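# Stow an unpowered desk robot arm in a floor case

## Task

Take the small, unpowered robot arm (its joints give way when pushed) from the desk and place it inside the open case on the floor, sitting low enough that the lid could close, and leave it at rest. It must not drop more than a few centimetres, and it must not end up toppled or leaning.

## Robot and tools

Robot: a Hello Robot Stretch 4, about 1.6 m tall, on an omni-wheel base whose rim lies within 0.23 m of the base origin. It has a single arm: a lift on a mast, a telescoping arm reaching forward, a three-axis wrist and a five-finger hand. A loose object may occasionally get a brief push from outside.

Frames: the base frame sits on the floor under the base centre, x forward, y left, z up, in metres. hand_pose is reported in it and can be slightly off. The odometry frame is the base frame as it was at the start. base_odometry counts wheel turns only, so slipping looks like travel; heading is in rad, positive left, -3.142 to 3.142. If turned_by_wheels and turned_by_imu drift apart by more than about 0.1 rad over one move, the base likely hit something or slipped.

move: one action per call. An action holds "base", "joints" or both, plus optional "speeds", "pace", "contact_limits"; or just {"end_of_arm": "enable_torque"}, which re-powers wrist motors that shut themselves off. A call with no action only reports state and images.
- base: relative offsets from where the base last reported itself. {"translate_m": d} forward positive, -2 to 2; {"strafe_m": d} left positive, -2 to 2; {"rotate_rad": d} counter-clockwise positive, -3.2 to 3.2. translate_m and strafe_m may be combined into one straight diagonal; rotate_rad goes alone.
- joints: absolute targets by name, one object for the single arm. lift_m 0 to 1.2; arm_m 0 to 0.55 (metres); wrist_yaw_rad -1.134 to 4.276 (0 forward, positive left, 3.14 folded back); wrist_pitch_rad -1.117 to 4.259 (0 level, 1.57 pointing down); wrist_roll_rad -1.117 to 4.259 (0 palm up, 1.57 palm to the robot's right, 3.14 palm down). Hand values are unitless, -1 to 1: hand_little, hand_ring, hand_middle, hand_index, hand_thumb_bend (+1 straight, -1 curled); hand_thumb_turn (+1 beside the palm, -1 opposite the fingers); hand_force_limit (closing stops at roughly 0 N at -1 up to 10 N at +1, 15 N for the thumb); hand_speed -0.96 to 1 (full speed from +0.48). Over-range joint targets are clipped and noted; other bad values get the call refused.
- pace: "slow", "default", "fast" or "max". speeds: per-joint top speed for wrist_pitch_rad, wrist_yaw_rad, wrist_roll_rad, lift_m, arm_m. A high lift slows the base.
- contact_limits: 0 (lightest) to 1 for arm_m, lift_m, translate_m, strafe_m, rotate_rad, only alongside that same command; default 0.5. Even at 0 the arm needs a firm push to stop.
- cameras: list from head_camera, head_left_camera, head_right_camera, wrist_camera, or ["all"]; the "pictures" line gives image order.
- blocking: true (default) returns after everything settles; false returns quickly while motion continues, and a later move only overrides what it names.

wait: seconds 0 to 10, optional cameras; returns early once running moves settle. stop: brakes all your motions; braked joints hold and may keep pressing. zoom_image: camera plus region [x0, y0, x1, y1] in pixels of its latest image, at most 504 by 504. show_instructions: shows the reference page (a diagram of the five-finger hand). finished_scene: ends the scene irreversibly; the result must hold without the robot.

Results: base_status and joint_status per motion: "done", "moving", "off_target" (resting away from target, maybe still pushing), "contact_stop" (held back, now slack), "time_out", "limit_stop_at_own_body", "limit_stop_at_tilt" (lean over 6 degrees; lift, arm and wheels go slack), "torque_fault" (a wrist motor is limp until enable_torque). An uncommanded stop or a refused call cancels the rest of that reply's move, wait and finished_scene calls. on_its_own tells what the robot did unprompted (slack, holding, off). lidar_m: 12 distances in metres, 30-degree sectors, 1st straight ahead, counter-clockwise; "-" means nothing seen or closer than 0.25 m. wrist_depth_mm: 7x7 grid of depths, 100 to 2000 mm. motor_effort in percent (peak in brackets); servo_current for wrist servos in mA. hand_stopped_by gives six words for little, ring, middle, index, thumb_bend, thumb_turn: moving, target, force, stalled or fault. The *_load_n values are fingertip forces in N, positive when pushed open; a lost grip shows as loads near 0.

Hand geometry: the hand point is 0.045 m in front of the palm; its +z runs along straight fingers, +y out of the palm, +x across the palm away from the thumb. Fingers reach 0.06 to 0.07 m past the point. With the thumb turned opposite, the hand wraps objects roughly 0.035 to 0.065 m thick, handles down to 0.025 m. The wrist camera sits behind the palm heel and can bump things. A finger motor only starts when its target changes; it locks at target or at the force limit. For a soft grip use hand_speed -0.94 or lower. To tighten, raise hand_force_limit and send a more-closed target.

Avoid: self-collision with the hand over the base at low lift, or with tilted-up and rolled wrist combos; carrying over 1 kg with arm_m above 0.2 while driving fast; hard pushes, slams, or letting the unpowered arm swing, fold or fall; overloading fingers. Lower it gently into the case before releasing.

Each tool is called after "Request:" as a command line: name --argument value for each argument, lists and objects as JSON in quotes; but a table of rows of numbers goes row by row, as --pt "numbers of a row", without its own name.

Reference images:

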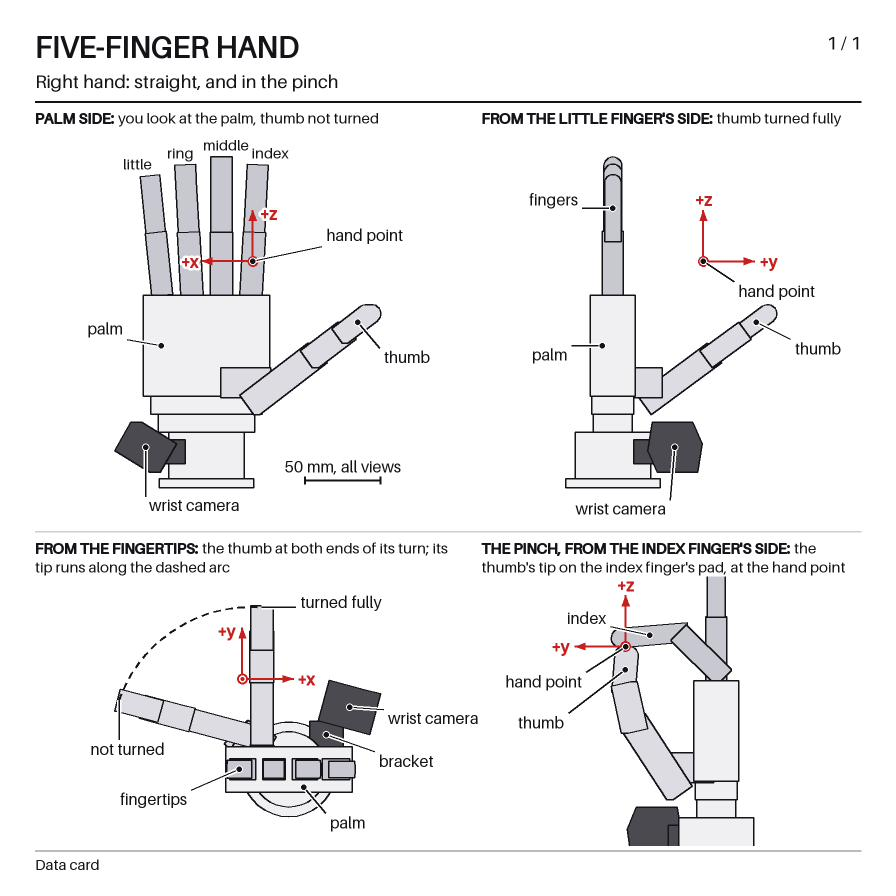

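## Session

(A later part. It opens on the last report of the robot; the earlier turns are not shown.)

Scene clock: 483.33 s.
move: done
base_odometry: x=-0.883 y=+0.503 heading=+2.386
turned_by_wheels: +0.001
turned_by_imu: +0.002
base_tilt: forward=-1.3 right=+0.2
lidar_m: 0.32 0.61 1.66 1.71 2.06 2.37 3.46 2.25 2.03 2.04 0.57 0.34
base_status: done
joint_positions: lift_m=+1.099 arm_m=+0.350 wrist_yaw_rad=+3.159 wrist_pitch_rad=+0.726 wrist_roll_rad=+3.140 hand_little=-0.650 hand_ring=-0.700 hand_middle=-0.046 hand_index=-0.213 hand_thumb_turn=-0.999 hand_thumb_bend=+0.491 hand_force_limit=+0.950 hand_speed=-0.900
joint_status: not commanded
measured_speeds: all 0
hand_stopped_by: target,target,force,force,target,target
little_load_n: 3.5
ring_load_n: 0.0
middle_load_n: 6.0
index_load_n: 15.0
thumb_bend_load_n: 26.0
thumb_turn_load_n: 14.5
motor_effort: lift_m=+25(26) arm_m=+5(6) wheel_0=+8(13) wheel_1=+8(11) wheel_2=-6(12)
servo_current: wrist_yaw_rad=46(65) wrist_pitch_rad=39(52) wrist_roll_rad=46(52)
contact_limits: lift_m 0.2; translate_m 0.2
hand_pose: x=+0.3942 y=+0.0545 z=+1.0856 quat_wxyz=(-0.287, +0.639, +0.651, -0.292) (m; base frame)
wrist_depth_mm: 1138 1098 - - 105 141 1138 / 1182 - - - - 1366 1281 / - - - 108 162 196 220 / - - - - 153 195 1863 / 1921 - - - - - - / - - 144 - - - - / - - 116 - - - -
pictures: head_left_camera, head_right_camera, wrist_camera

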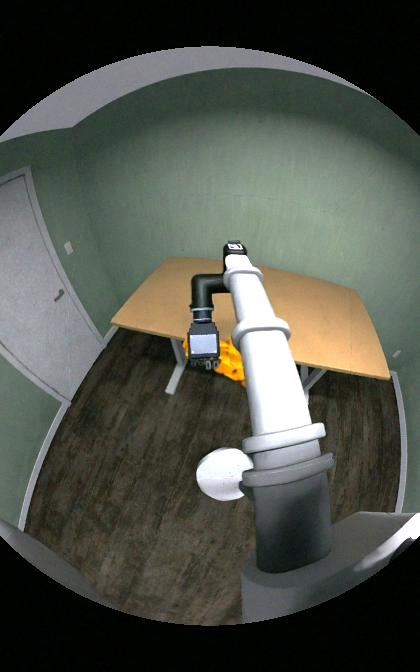

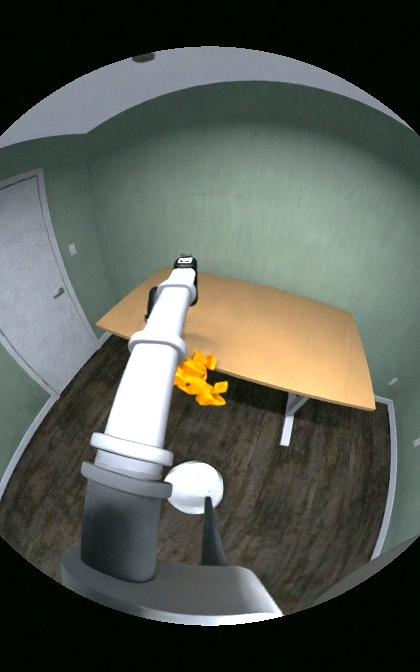

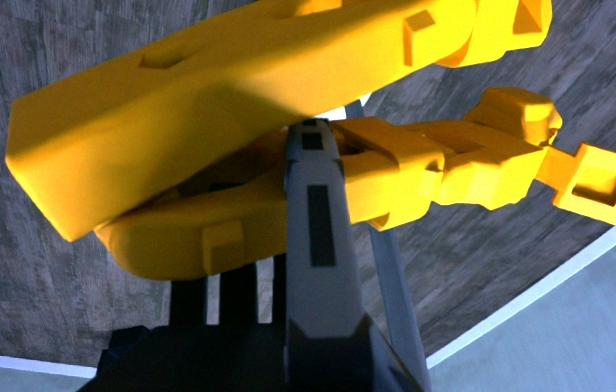

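Request:
move --base '{"translate_m": -0.24, "strafe_m": 0.06}' --pace "slow" --cameras '["wrist_camera", "head_left_camera", "head_right_camera"]'

Request:
zoom_image --camera "head_right_camera" --region '[150, 320, 250, 430]'

Scene clock: 487.70 s.
move: done
base_odometry: x=-0.750 y=+0.295 heading=+2.386
turned_by_wheels: +0.000
turned_by_imu: +0.001
base_tilt: forward=-1.3 right=+0.2
lidar_m: 0.32 0.90 1.69 1.73 2.09 2.14 3.21 2.24 1.99 2.02 0.84 0.34
base_status: done
joint_positions: lift_m=+1.099 arm_m=+0.350 wrist_yaw_rad=+3.159 wrist_pitch_rad=+0.728 wrist_roll_rad=+3.140 hand_little=-0.650 hand_ring=-0.700 hand_middle=-0.046 hand_index=-0.213 hand_thumb_turn=-0.999 hand_thumb_bend=+0.491 hand_force_limit=+0.950 hand_speed=-0.900
joint_status: not commanded
measured_speeds: all 0
hand_stopped_by: target,target,force,force,target,target
little_load_n: 4.0
ring_load_n: 0.0
middle_load_n: 5.0
index_load_n: 14.0
thumb_bend_load_n: 27.0
thumb_turn_load_n: 14.0
motor_effort: lift_m=+26(26) arm_m=+5(6) wheel_0=-5(13) wheel_1=-5(10) wheel_2=+5(12)
servo_current: wrist_yaw_rad=33(65) wrist_pitch_rad=46(52) wrist_roll_rad=46(52)
contact_limits: lift_m 0.2
hand_pose: x=+0.3945 y=+0.0545 z=+1.0854 quat_wxyz=(-0.287, +0.639, +0.651, -0.292) (m; base frame)
wrist_depth_mm: 1118 1138 - - 106 142 1205 / 1205 - - - - 1336 1281 / - - - 108 161 196 220 / - - - - 153 195 1808 / 1921 - - - - - - / - - 144 - - - - / - - 116 - - - -
pictures: head_left_camera, head_right_camera, wrist_camera

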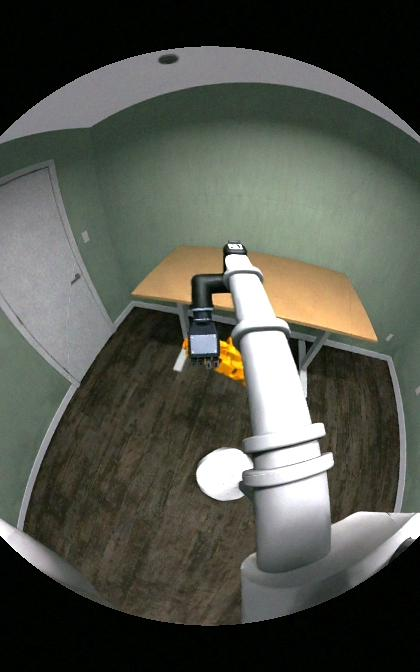

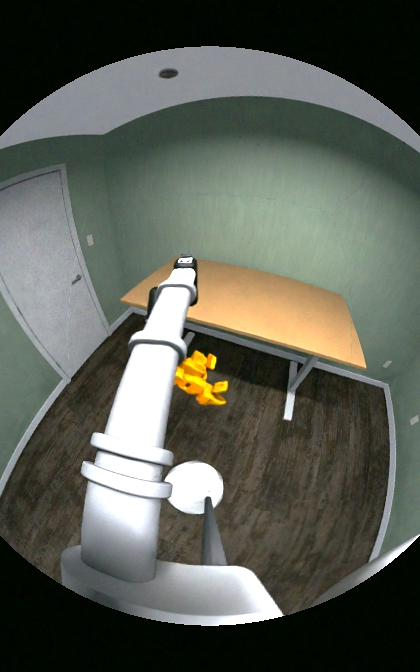

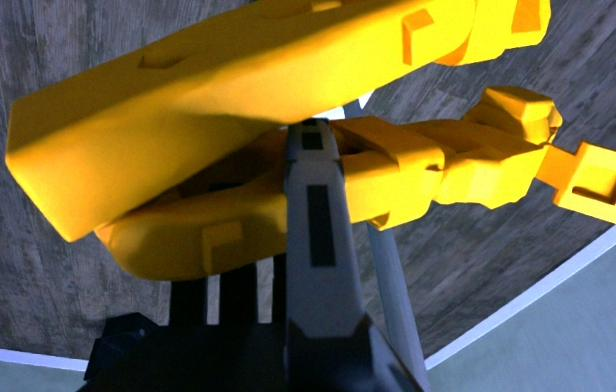

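Scaled by 4.582 from the camera's 420x672 image, which has a finer 600x960 frame.

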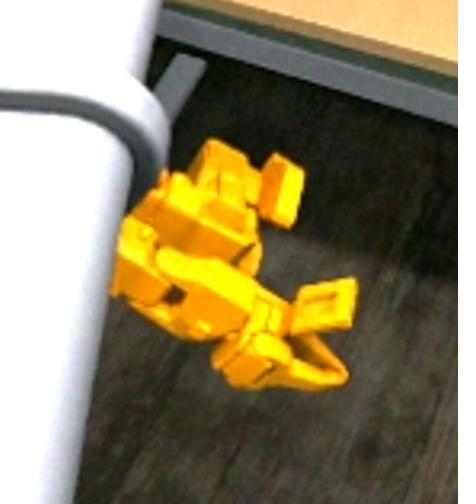

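Request:
move --base '{"rotate_rad": 1.977}' --joints '{"lift_m": 0.8}' --speeds '{"lift_m": 0.15}' --pace "slow"

Request:
move --joints '{"wrist_yaw_rad": 0.0, "lift_m": 0.5, "arm_m": 0.25}' --speeds '{"wrist_yaw_rad": 0.8, "lift_m": 0.12, "arm_m": 0.05}' --cameras '["wrist_camera", "head_camera"]'

Scene clock: 496.13 s.
move: done
base_odometry: x=-0.750 y=+0.295 heading=-1.922
turned_by_wheels: +1.976
turned_by_imu: +1.943
base_tilt: forward=-1.3 right=+0.1
lidar_m: 0.33 2.16 3.19 2.41 2.00 2.02 0.93 0.75 0.72 0.83 1.70 0.33
base_status: done
joint_positions: lift_m=+0.800 arm_m=+0.350 wrist_yaw_rad=+3.159 wrist_pitch_rad=+0.728 wrist_roll_rad=+3.140 hand_little=-0.650 hand_ring=-0.700 hand_middle=-0.047 hand_index=-0.213 hand_thumb_turn=-0.999 hand_thumb_bend=+0.491 hand_force_limit=+0.950 hand_speed=-0.900
joint_status: all done
measured_speeds: all 0
hand_stopped_by: target,target,force,force,target,target
little_load_n: 3.5
ring_load_n: 0.0
middle_load_n: 5.0
index_load_n: 14.0
thumb_bend_load_n: 27.5
thumb_turn_load_n: 13.5
motor_effort: lift_m=+17(25) arm_m=+5(5) wheel_0=-5(15) wheel_1=-7(11) wheel_2=-5(11)
servo_current: wrist_yaw_rad=33(65) wrist_pitch_rad=52(52) wrist_roll_rad=33(52)
hand_pose: x=+0.3946 y=+0.0545 z=+0.7861 quat_wxyz=(-0.287, +0.639, +0.651, -0.291) (m; base frame)
wrist_depth_mm: 842 842 - - 105 142 904 / 904 - - - - 991 991 / - - - 108 159 196 221 / - - - - 153 195 1366 / 1430 - - - - 1576 1576 / 1756 1756 144 - - - - / - - 116 - - - -
pictures: none

Scene clock: 500.57 s.
move: done
base_odometry: x=-0.750 y=+0.295 heading=-1.922
turned_by_wheels: +0.000
turned_by_imu: +0.002
base_tilt: forward=-1.2 right=+0.1
lidar_m: 0.38 2.16 3.19 2.39 2.02 2.00 0.93 0.76 0.72 0.83 1.69 1.70
base_status: not commanded
joint_positions: lift_m=+0.500 arm_m=+0.250 wrist_yaw_rad=+0.002 wrist_pitch_rad=+0.728 wrist_roll_rad=+3.140 hand_little=-0.650 hand_ring=-0.700 hand_middle=-0.047 hand_index=-0.213 hand_thumb_turn=-0.999 hand_thumb_bend=+0.491 hand_force_limit=+0.950 hand_speed=-0.900
joint_status: all done
measured_speeds: all 0
hand_stopped_by: target,target,force,force,target,target
little_load_n: 3.0
ring_load_n: 0.0
middle_load_n: 5.0
index_load_n: 14.0
thumb_bend_load_n: 27.0
thumb_turn_load_n: 13.0
motor_effort: lift_m=+17(18) arm_m=-5(7) wheel_0=-5(6) wheel_1=-7(7) wheel_2=-5(6)
servo_current: wrist_yaw_rad=20(91) wrist_pitch_rad=39(52) wrist_roll_rad=52(59)
hand_pose: x=+0.5464 y=-0.0565 z=+0.4861 quat_wxyz=(-0.289, +0.646, -0.644, +0.289) (m; base frame)
wrist_depth_mm: 564 559 - - 105 142 175 / 597 - - - - 654 647 / - - - - 161 196 220 / - - - - 154 200 891 / 931 - - - - 1025 1060 / 1078 1118 144 - - 1281 1281 / - - 116 - - 1576 1756
pictures: head_camera, wrist_camera

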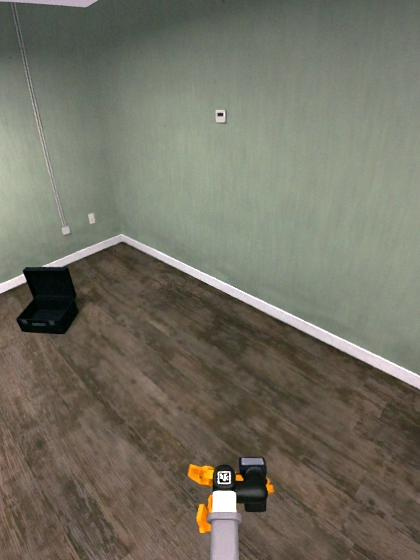

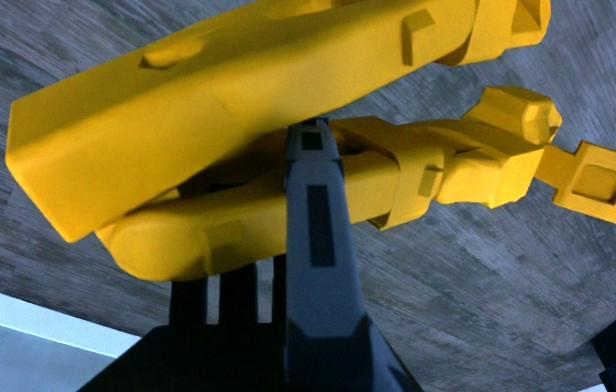

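Request:
move --base '{"translate_m": 0.9, "strafe_m": 1.25}' --cameras '["wrist_camera", "head_camera", "head_left_camera"]'

Scene clock: 508.13 s.
move: done
base_odometry: x=+0.114 y=-0.980 heading=-1.922
turned_by_wheels: +0.000
turned_by_imu: +0.008
base_tilt: forward=-1.2 right=+0.1
lidar_m: 0.37 0.91 1.66 1.87 1.84 1.84 2.07 2.28 2.28 2.28 1.88 1.90
base_status: done
joint_positions: lift_m=+0.500 arm_m=+0.250 wrist_yaw_rad=+0.001 wrist_pitch_rad=+0.728 wrist_roll_rad=+3.140 hand_little=-0.650 hand_ring=-0.700 hand_middle=-0.047 hand_index=-0.213 hand_thumb_turn=-0.999 hand_thumb_bend=+0.491 hand_force_limit=+0.950 hand_speed=-0.900
joint_status: not commanded
measured_speeds: all 0
hand_stopped_by: target,target,force,force,target,target
little_load_n: 3.0
ring_load_n: 0.0
middle_load_n: 5.0
index_load_n: 14.0
thumb_bend_load_n: 27.0
thumb_turn_load_n: 13.5
motor_effort: lift_m=+17(17) arm_m=-5(6) wheel_0=-6(14) wheel_1=+5(15) wheel_2=-3(12)
servo_current: wrist_yaw_rad=20(72) wrist_pitch_rad=52(52) wrist_roll_rad=46(52)
hand_pose: x=+0.5463 y=-0.0565 z=+0.4861 quat_wxyz=(-0.289, +0.646, -0.645, +0.289) (m; base frame)
wrist_depth_mm: 554 554 - - 105 141 175 / 597 - - - - 654 647 / - - - - 161 196 220 / - - - - 154 181 904 / 960 - - - - 1025 1042 / 1160 1138 144 - - 820 - / - - 116 - - 741 -
pictures: head_camera, head_left_camera, wrist_camera

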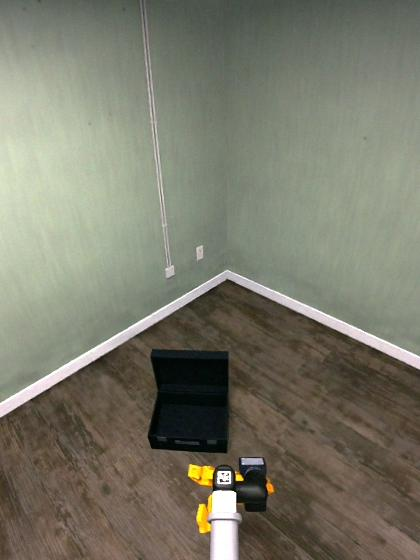

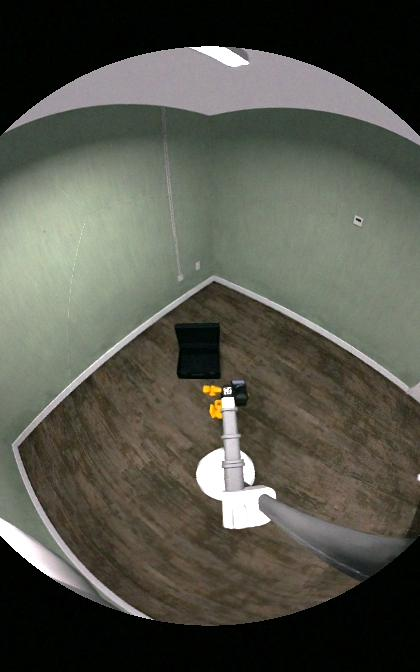

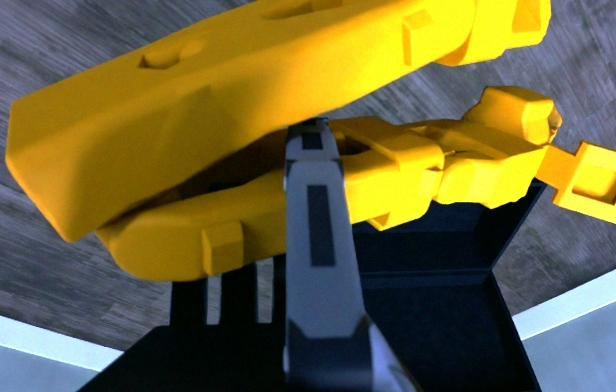

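Request:
zoom_image --camera "wrist_camera" --region '[250, 150, 616, 392]'

Request:
zoom_image --camera "head_camera" --region '[120, 330, 300, 540]'

Scaled by 1.377.

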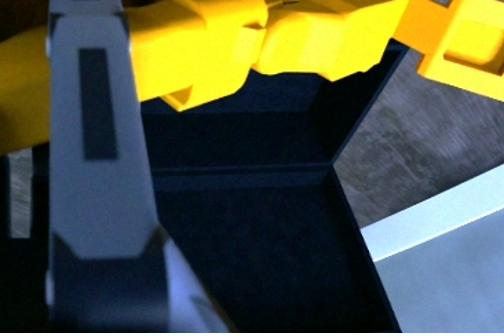

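Scaled by 2.400 from the camera's 420x560 image, which has a finer 1200x1600 frame.

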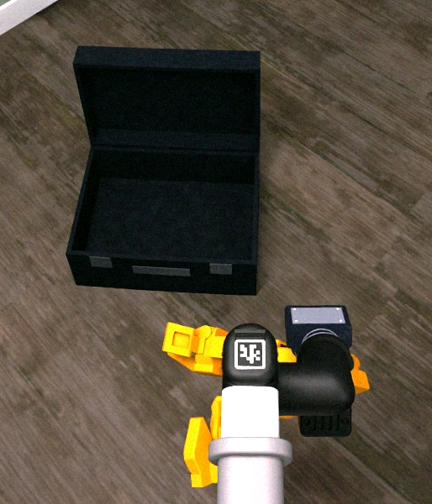

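Request:
move --base '{"translate_m": 0.38, "strafe_m": 0.215}' --joints '{"arm_m": 0.42}' --speeds '{"arm_m": 0.1}' --pace "slow" --cameras '["all"]'

Request:
zoom_image --camera "head_camera" --region '[120, 330, 320, 540]'

Request:
zoom_image --camera "head_left_camera" --region '[140, 300, 300, 440]'

Request:
zoom_image --camera "head_right_camera" --region '[120, 300, 280, 460]'

Scene clock: 519.07 s.
move: done
base_odometry: x=+0.185 y=-1.411 heading=-1.921
turned_by_wheels: +0.001
turned_by_imu: +0.006
base_tilt: forward=-1.2 right=+0.2
lidar_m: 0.49 0.53 1.26 1.42 1.93 1.97 2.23 2.71 2.67 2.09 1.76 0.50
base_status: done
joint_positions: lift_m=+0.500 arm_m=+0.420 wrist_yaw_rad=+0.001 wrist_pitch_rad=+0.728 wrist_roll_rad=+3.140 hand_little=-0.650 hand_ring=-0.700 hand_middle=-0.047 hand_index=-0.213 hand_thumb_turn=-0.999 hand_thumb_bend=+0.491 hand_force_limit=+0.950 hand_speed=-0.900
joint_status: all done
measured_speeds: all 0
hand_stopped_by: target,target,force,force,target,target
little_load_n: 3.0
ring_load_n: 0.0
middle_load_n: 5.0
index_load_n: 14.0
thumb_bend_load_n: 27.0
thumb_turn_load_n: 13.5
motor_effort: lift_m=+17(18) arm_m=+6(7) wheel_0=+5(11) wheel_1=+6(12) wheel_2=-3(11)
servo_current: wrist_yaw_rad=46(65) wrist_pitch_rad=46(59) wrist_roll_rad=39(52)
hand_pose: x=+0.7159 y=-0.0566 z=+0.4860 quat_wxyz=(-0.289, +0.646, -0.645, +0.289) (m; base frame)
wrist_depth_mm: 554 549 - - 105 142 175 / 597 - - - - 445 640 / - - - - 157 195 220 / - - - - 154 206 270 / 976 - - - - 976 - / - 1118 144 - - - - / - - 116 - - - -
pictures: head_camera, head_left_camera, head_right_camera, wrist_camera

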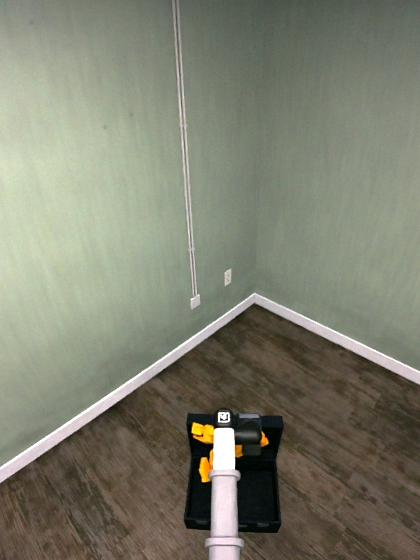

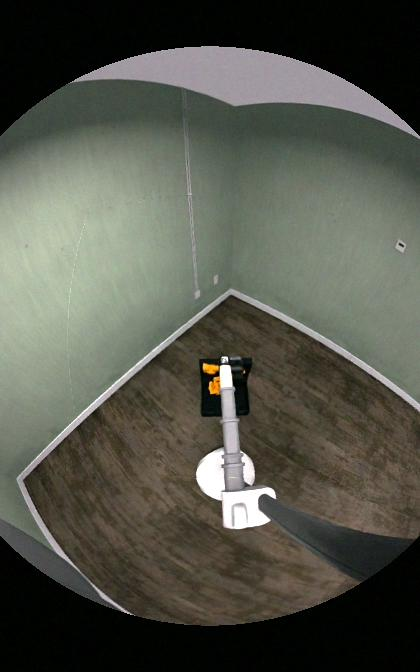

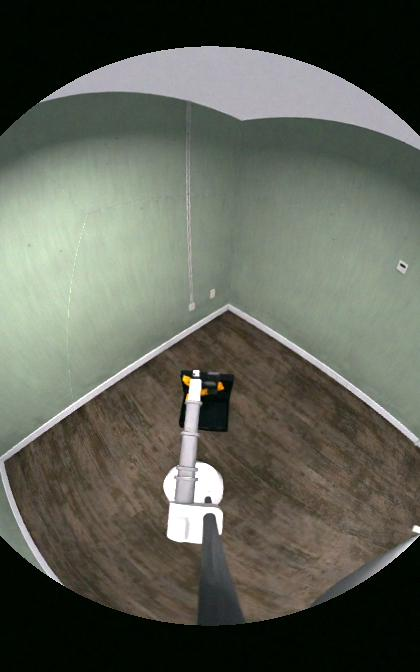

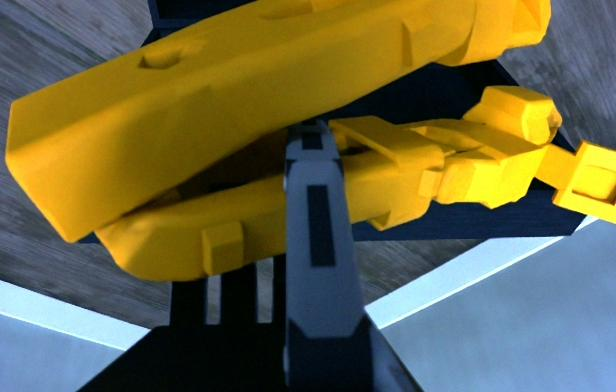

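Scaled by 2.400 from the camera's 420x560 image, which has a finer 1200x1600 frame.

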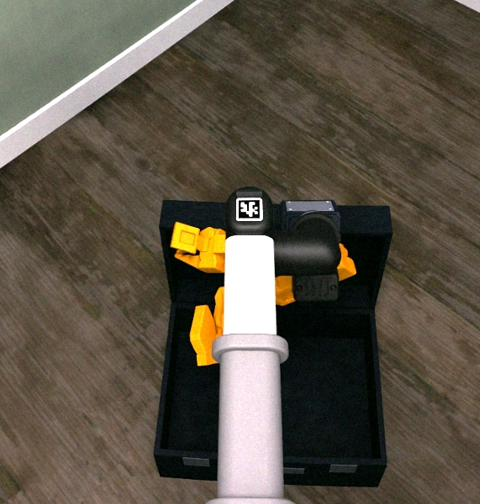

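Scaled by 3.150 from the camera's 420x672 image, which has a finer 600x960 frame.

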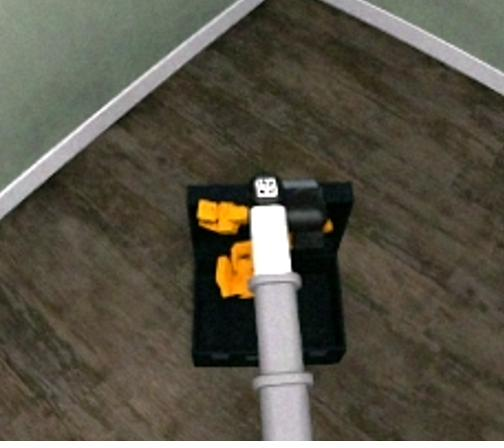

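Scaled by 3.150 from the camera's 420x672 image, which has a finer 600x960 frame.

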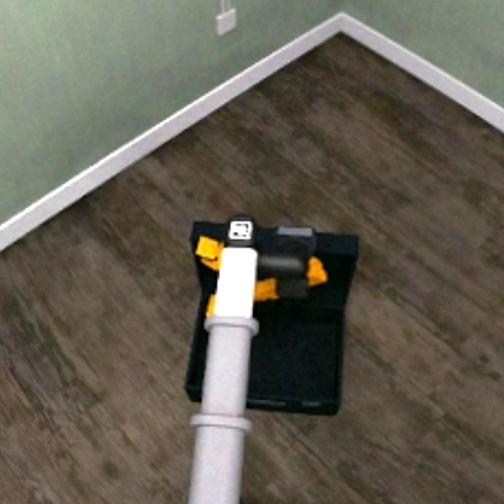

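Request:
move --joints '{"lift_m": 0.26}' --speeds '{"lift_m": 0.1}' --contact_limits '{"lift_m": 0.1}' --cameras '["head_camera", "wrist_camera", "head_left_camera", "head_right_camera"]'

Request:
zoom_image --camera "head_camera" --region '[120, 360, 320, 560]'

Request:
zoom_image --camera "head_left_camera" --region '[180, 340, 270, 430]'

Request:
zoom_image --camera "head_right_camera" --region '[160, 350, 250, 440]'

Scene clock: 524.00 s.
move: done
base_odometry: x=+0.185 y=-1.411 heading=-1.921
turned_by_wheels: +0.000
turned_by_imu: +0.002
base_tilt: forward=-1.3 right=+0.1
lidar_m: 0.48 0.51 1.23 1.42 1.94 1.95 2.24 2.71 2.68 2.10 1.77 0.51
base_status: not commanded
joint_positions: lift_m=+0.260 arm_m=+0.420 wrist_yaw_rad=+0.001 wrist_pitch_rad=+0.728 wrist_roll_rad=+3.140 hand_little=-0.649 hand_ring=-0.700 hand_middle=-0.047 hand_index=-0.213 hand_thumb_turn=-0.999 hand_thumb_bend=+0.491 hand_force_limit=+0.950 hand_speed=-0.900
joint_status: all done
measured_speeds: all 0
hand_stopped_by: target,target,force,force,target,target
little_load_n: 5.0
ring_load_n: 0.0
middle_load_n: 4.5
index_load_n: 12.0
thumb_bend_load_n: 28.0
thumb_turn_load_n: 11.5
motor_effort: lift_m=+16(17) arm_m=+5(6) wheel_0=+6(6) wheel_1=+6(7) wheel_2=-3(4)
servo_current: wrist_yaw_rad=33(72) wrist_pitch_rad=46(59) wrist_roll_rad=39(52)
contact_limits: lift_m 0.1
hand_pose: x=+0.7159 y=-0.0566 z=+0.2461 quat_wxyz=(-0.289, +0.646, -0.645, +0.289) (m; base frame)
wrist_depth_mm: - - - - 105 141 - / - - - - - - - / - - - - 157 191 216 / - - - - 153 179 - / 229 - - - - - - / 216 - 144 - - - - / - - 116 - - - -
pictures: head_camera, head_left_camera, head_right_camera, wrist_camera

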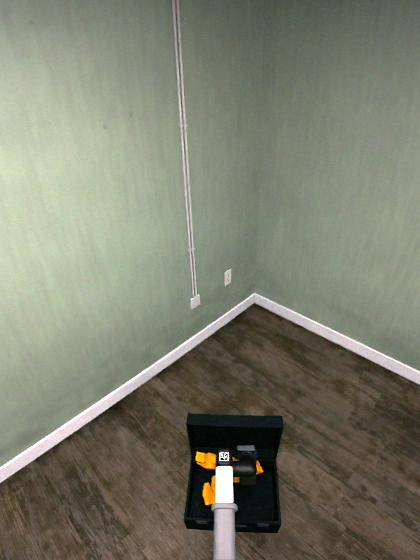

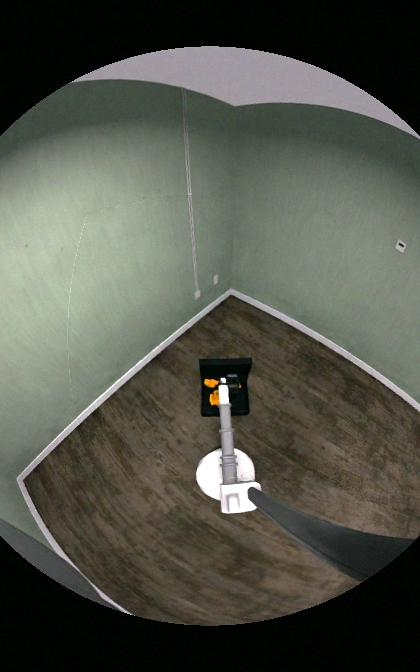

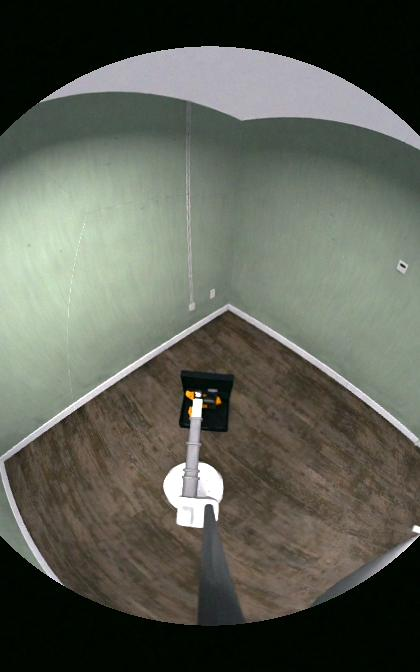

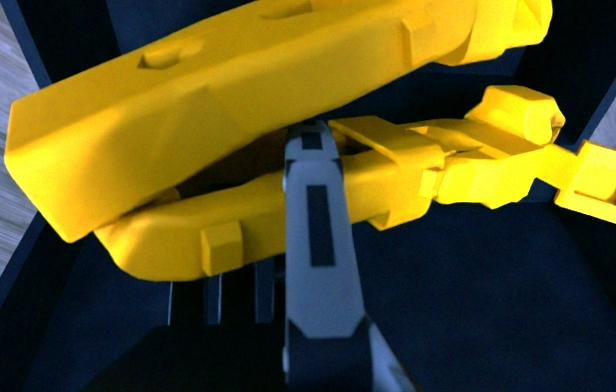

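Scaled by 2.520 from the camera's 420x560 image, which has a finer 1200x1600 frame.

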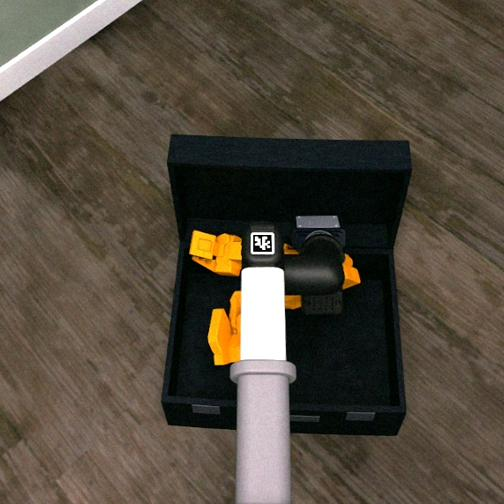

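Scaled by 5.600 from the camera's 420x672 image, which has a finer 600x960 frame.

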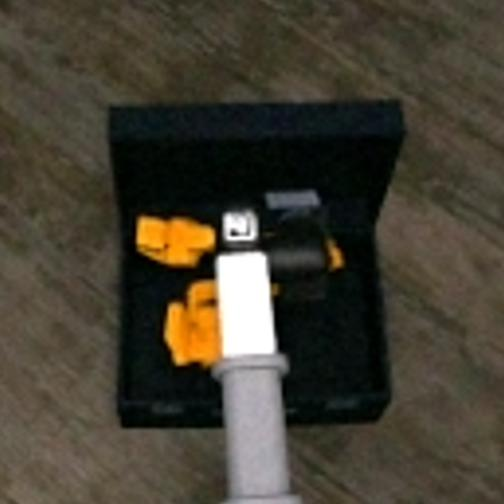

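Scaled by 5.600 from the camera's 420x672 image, which has a finer 600x960 frame.

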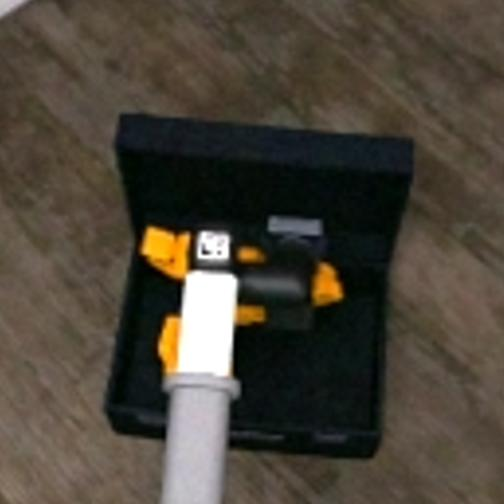

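Request:
move --base '{"strafe_m": -0.02}' --pace "slow"

Request:
move --joints '{"lift_m": 0.16}' --speeds '{"lift_m": 0.06}' --contact_limits '{"lift_m": 0.05}' --cameras '["head_camera", "wrist_camera", "head_left_camera"]'

Request:
zoom_image --camera "head_camera" --region '[120, 360, 320, 560]'

Request:
zoom_image --camera "head_left_camera" --region '[180, 340, 270, 430]'

Scene clock: 528.50 s.
move: done
base_odometry: x=+0.167 y=-1.404 heading=-1.921
turned_by_wheels: +0.000
turned_by_imu: +0.002
base_tilt: forward=-1.1 right=+0.1
lidar_m: 0.47 0.52 1.24 1.43 1.97 1.98 2.25 2.71 2.68 2.08 1.74 0.50
base_status: done
joint_positions: lift_m=+0.260 arm_m=+0.420 wrist_yaw_rad=+0.001 wrist_pitch_rad=+0.728 wrist_roll_rad=+3.140 hand_little=-0.649 hand_ring=-0.700 hand_middle=-0.047 hand_index=-0.213 hand_thumb_turn=-0.999 hand_thumb_bend=+0.491 hand_force_limit=+0.950 hand_speed=-0.900
joint_status: not commanded
measured_speeds: all 0
hand_stopped_by: target,target,force,force,target,target
little_load_n: 6.0
ring_load_n: 0.0
middle_load_n: 4.5
index_load_n: 11.0
thumb_bend_load_n: 28.0
thumb_turn_load_n: 11.5
motor_effort: lift_m=+16(17) arm_m=+6(6) wheel_0=+8(14) wheel_1=-6(10) wheel_2=+0(4)
servo_current: wrist_yaw_rad=52(59) wrist_pitch_rad=52(52) wrist_roll_rad=39(52)
contact_limits: lift_m 0.1
hand_pose: x=+0.7159 y=-0.0566 z=+0.2461 quat_wxyz=(-0.289, +0.646, -0.645, +0.289) (m; base frame)
wrist_depth_mm: - - - - 105 141 - / 355 - - - - - - / - - - - 158 193 216 / - - - - 153 179 - / 227 - - - - - - / 198 - 144 - - - - / 185 - 116 - - - -
pictures: none

Scene clock: 530.63 s.
move: done
base_odometry: x=+0.167 y=-1.404 heading=-1.922
turned_by_wheels: +0.000
turned_by_imu: +0.001
base_tilt: forward=-1.3 right=+0.2
lidar_m: 0.47 0.51 1.24 1.44 1.97 1.97 2.26 2.71 2.66 2.09 1.74 0.52
base_status: not commanded
joint_positions: lift_m=+0.161 arm_m=+0.420 wrist_yaw_rad=+0.001 wrist_pitch_rad=+0.725 wrist_roll_rad=+3.140 hand_little=-0.649 hand_ring=-0.479 hand_middle=-0.046 hand_index=-0.302 hand_thumb_turn=-0.999 hand_thumb_bend=+0.491 hand_force_limit=+0.950 hand_speed=-0.900
joint_status: all done
measured_speeds: all 0
hand_stopped_by: target,target,force,force,target,target
little_load_n: 10.5
ring_load_n: 23.5
middle_load_n: 14.5
index_load_n: -26.5
thumb_bend_load_n: 27.5
thumb_turn_load_n: 8.5
on_its_own: hand_index moved -0.089 toward your old target -0.700
motor_effort: lift_m=+11(16) arm_m=+6(6) wheel_0=+5(8) wheel_1=-6(7) wheel_2=+0(1)
servo_current: wrist_yaw_rad=46(59) wrist_pitch_rad=39(52) wrist_roll_rad=39(52)
contact_limits: lift_m 0.05
hand_pose: x=+0.7165 y=-0.0566 z=+0.1469 quat_wxyz=(-0.290, +0.646, -0.644, +0.290) (m; base frame)
wrist_depth_mm: - - - - - 111 - / - - - 105 - - - / 111 - 159 142 165 265 270 / 204 117 120 - 132 138 140 / 196 198 151 - - - - / 196 - 146 - - - - / 193 - 116 - - - -
pictures: head_camera, head_left_camera, wrist_camera

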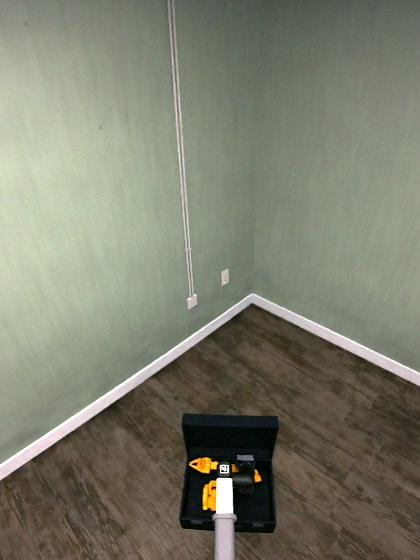

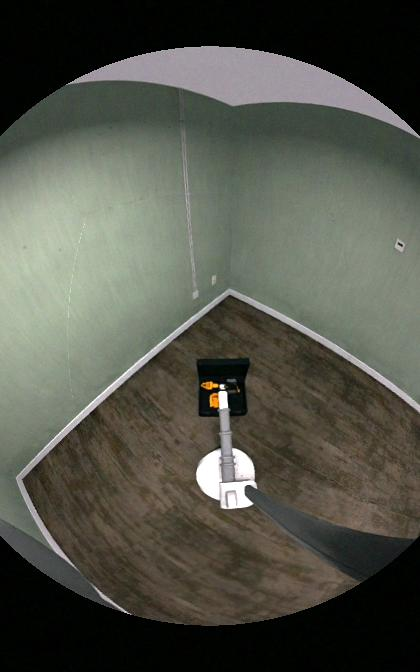

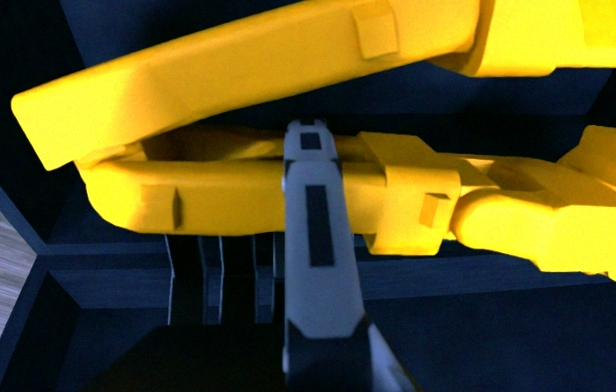

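Scaled by 2.520 from the camera's 420x560 image, which has a finer 1200x1600 frame.

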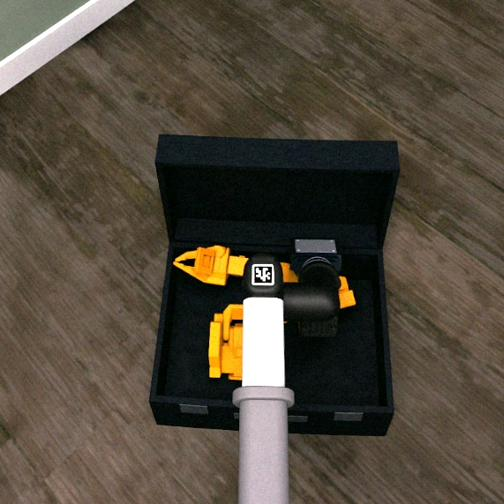

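Scaled by 5.600 from the camera's 420x672 image, which has a finer 600x960 frame.

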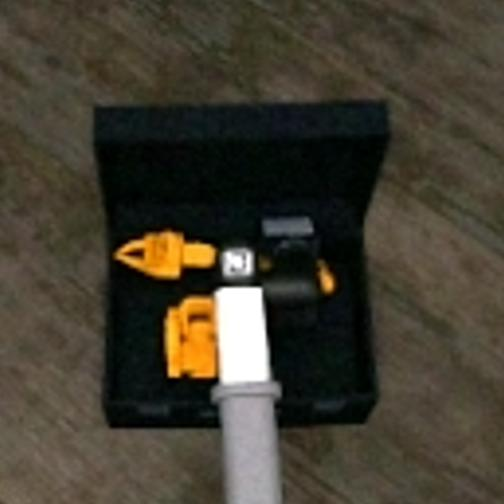

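Request:
zoom_image --camera "head_camera" --region '[170, 430, 300, 540]'

Request:
zoom_image --camera "wrist_camera" --region '[320, 100, 616, 392]'

Scaled by 3.877 from the camera's 420x560 image, which has a finer 1200x1600 frame.

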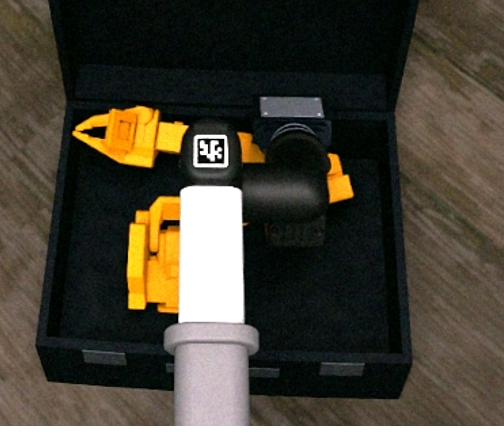

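Scaled by 1.703.

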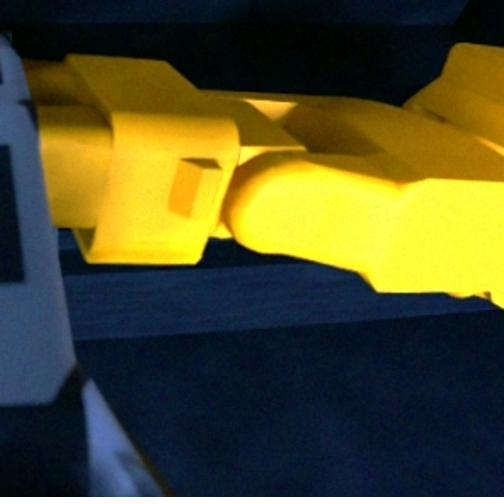

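Request:
move --joints '{"lift_m": 0.2}' --speeds '{"lift_m": 0.08}' --contact_limits '{"lift_m": 0.3}'

Request:
move --base '{"strafe_m": -0.022}' --pace "slow" --cameras '["head_camera", "wrist_camera", "head_left_camera", "head_right_camera"]'

Request:
zoom_image --camera "head_camera" --region '[170, 430, 300, 540]'

Request:
zoom_image --camera "head_right_camera" --region '[160, 360, 250, 440]'

Scene clock: 536.00 s.
move: done
base_odometry: x=+0.166 y=-1.404 heading=-1.922
turned_by_wheels: +0.000
turned_by_imu: +0.002
base_tilt: forward=-1.3 right=+0.2
lidar_m: 0.49 0.51 1.26 1.43 1.97 1.97 2.27 2.70 2.66 2.09 1.75 0.51
base_status: not commanded
joint_positions: lift_m=+0.199 arm_m=+0.420 wrist_yaw_rad=+0.000 wrist_pitch_rad=+0.731 wrist_roll_rad=+3.140 hand_little=-0.650 hand_ring=-0.483 hand_middle=-0.046 hand_index=-0.298 hand_thumb_turn=-1.000 hand_thumb_bend=+0.485 hand_force_limit=+0.950 hand_speed=-0.900
joint_status: all done
measured_speeds: all 0
hand_stopped_by: target,target,force,force,target,target
little_load_n: 2.0
ring_load_n: -4.0
middle_load_n: 11.0
index_load_n: 7.0
thumb_bend_load_n: 28.5
thumb_turn_load_n: 5.0
motor_effort: lift_m=+27(27) arm_m=+5(6) wheel_0=+5(5) wheel_1=-6(6) wheel_2=-1(1)
servo_current: wrist_yaw_rad=46(65) wrist_pitch_rad=52(52) wrist_roll_rad=39(52)
contact_limits: lift_m 0.3
hand_pose: x=+0.7154 y=-0.0566 z=+0.1849 quat_wxyz=(-0.288, +0.646, -0.645, +0.288) (m; base frame)
wrist_depth_mm: - - - - - 125 - / - - - 103 - - - / - - - - 153 178 - / - 109 115 - 141 154 158 / 225 112 151 - - - - / 198 - 146 - - - - / 193 - 115 - - - -
pictures: none

Scene clock: 537.17 s.
move: done
base_odometry: x=+0.146 y=-1.397 heading=-1.922
turned_by_wheels: +0.000
turned_by_imu: +0.000
base_tilt: forward=-1.2 right=+0.2
lidar_m: 0.49 0.50 1.27 1.47 1.96 2.00 2.29 2.69 2.66 2.08 1.72 0.49
base_status: done
joint_positions: lift_m=+0.199 arm_m=+0.420 wrist_yaw_rad=+0.000 wrist_pitch_rad=+0.731 wrist_roll_rad=+3.140 hand_little=-0.650 hand_ring=-0.483 hand_middle=-0.046 hand_index=-0.298 hand_thumb_turn=-1.000 hand_thumb_bend=+0.485 hand_force_limit=+0.950 hand_speed=-0.900
joint_status: not commanded
measured_speeds: all 0
hand_stopped_by: target,target,force,force,target,target
little_load_n: 2.0
ring_load_n: -4.0
middle_load_n: 11.0
index_load_n: 7.0
thumb_bend_load_n: 28.5
thumb_turn_load_n: 4.5
motor_effort: lift_m=+26(27) arm_m=+5(6) wheel_0=+5(15) wheel_1=-6(10) wheel_2=+0(3)
servo_current: wrist_yaw_rad=39(65) wrist_pitch_rad=52(59) wrist_roll_rad=46(46)
contact_limits: lift_m 0.3
hand_pose: x=+0.7154 y=-0.0566 z=+0.1849 quat_wxyz=(-0.288, +0.646, -0.645, +0.288) (m; base frame)
wrist_depth_mm: - - - - - 125 - / - - - 103 - - - / - - - - 153 180 - / 404 109 115 - 141 154 158 / 459 199 151 - - - - / 521 213 146 - - - - / 181 195 115 - - - -
pictures: head_camera, head_left_camera, head_right_camera, wrist_camera

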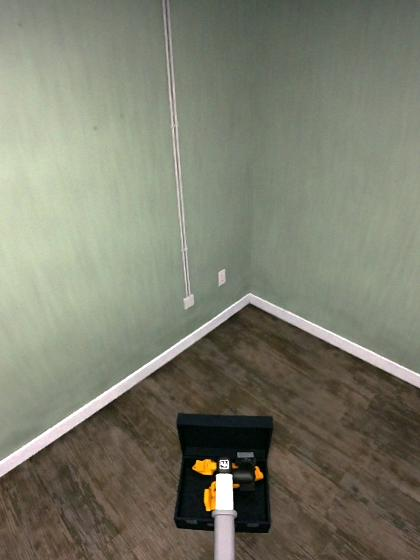

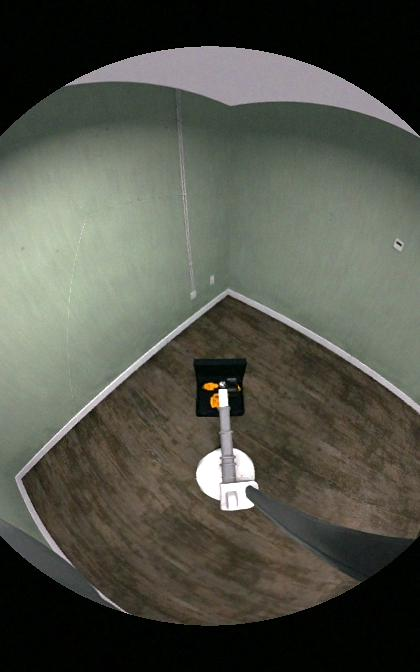

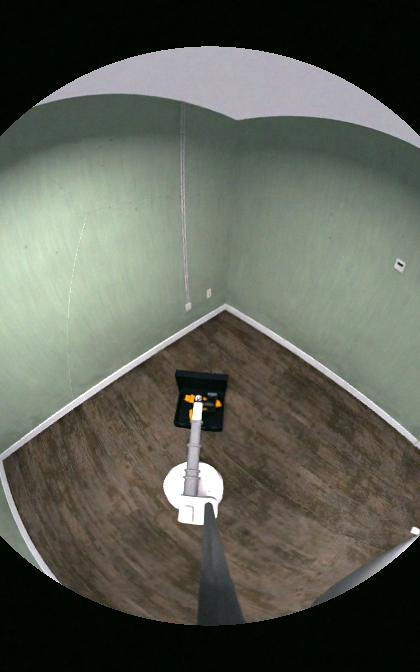

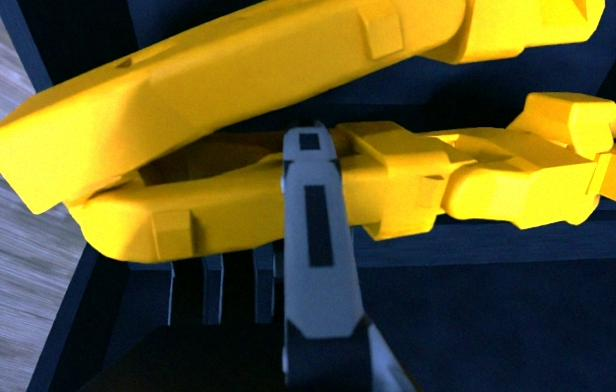

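Scaled by 3.877 from the camera's 420x560 image, which has a finer 1200x1600 frame.

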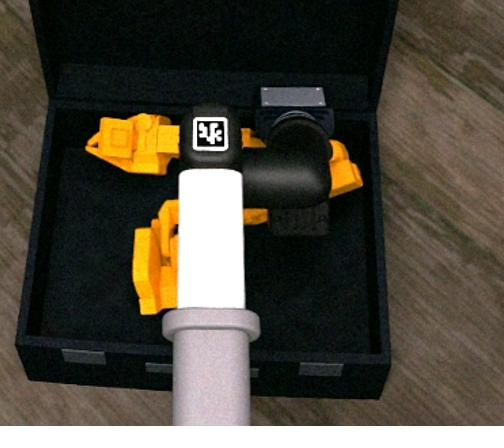

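Scaled by 5.600 from the camera's 420x672 image, which has a finer 600x960 frame.

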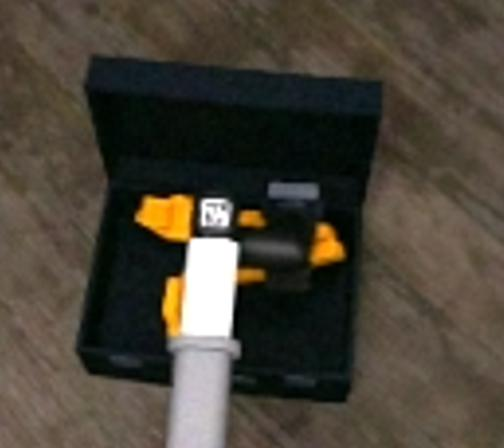

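Request:
move --joints '{"lift_m": 0.15}' --speeds '{"lift_m": 0.05}' --contact_limits '{"lift_m": 0.05}' --cameras '["head_camera", "wrist_camera"]'

Request:
zoom_image --camera "head_camera" --region '[170, 430, 300, 540]'

Scene clock: 539.37 s.
move: done
base_odometry: x=+0.146 y=-1.397 heading=-1.922
turned_by_wheels: +0.000
turned_by_imu: +0.001
base_tilt: forward=-1.3 right=+0.2
lidar_m: 0.49 0.50 1.27 1.44 1.98 1.98 2.27 2.69 2.66 2.07 1.74 0.50
base_status: not commanded
joint_positions: lift_m=+0.150 arm_m=+0.420 wrist_yaw_rad=+0.000 wrist_pitch_rad=+0.731 wrist_roll_rad=+3.140 hand_little=-0.649 hand_ring=-0.483 hand_middle=-0.048 hand_index=-0.298 hand_thumb_turn=-1.000 hand_thumb_bend=+0.485 hand_force_limit=+0.950 hand_speed=-0.900
joint_status: all done
measured_speeds: all 0
hand_stopped_by: target,target,force,force,target,target
little_load_n: 9.0
ring_load_n: 1.0
middle_load_n: 0.0
index_load_n: 5.5
thumb_bend_load_n: 22.5
thumb_turn_load_n: 7.0
motor_effort: lift_m=+15(25) arm_m=+5(5) wheel_0=+5(5) wheel_1=-7(7) wheel_2=+0(1)
servo_current: wrist_yaw_rad=26(65) wrist_pitch_rad=33(59) wrist_roll_rad=39(52)
contact_limits: lift_m 0.05
hand_pose: x=+0.7154 y=-0.0566 z=+0.1359 quat_wxyz=(-0.288, +0.646, -0.645, +0.288) (m; base frame)
wrist_depth_mm: - - - - - - - / - - - - - - - / - - - - 155 175 - / - 109 116 - 139 152 - / 387 186 152 - - 201 - / 452 - 146 - - - - / 180 194 116 - - - -
pictures: head_camera, wrist_camera

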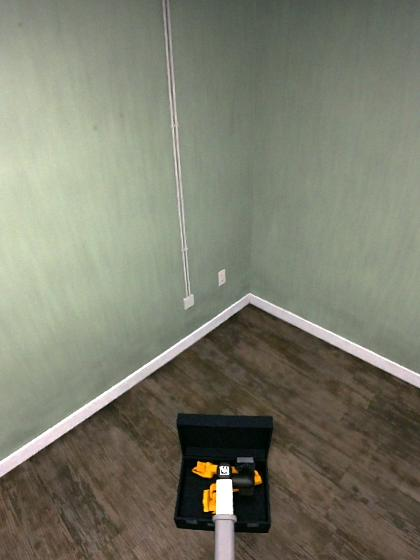

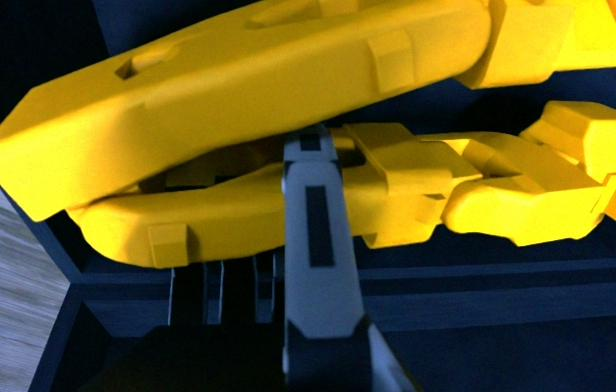

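Scaled by 3.877 from the camera's 420x560 image, which has a finer 1200x1600 frame.

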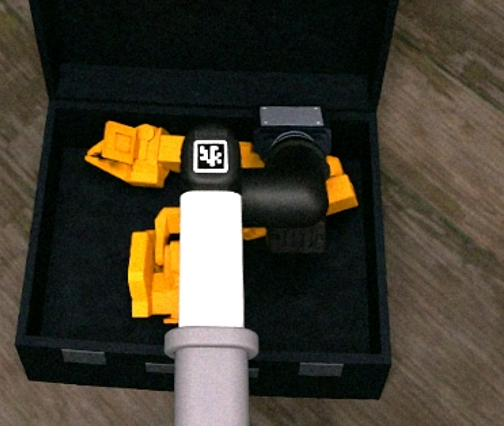

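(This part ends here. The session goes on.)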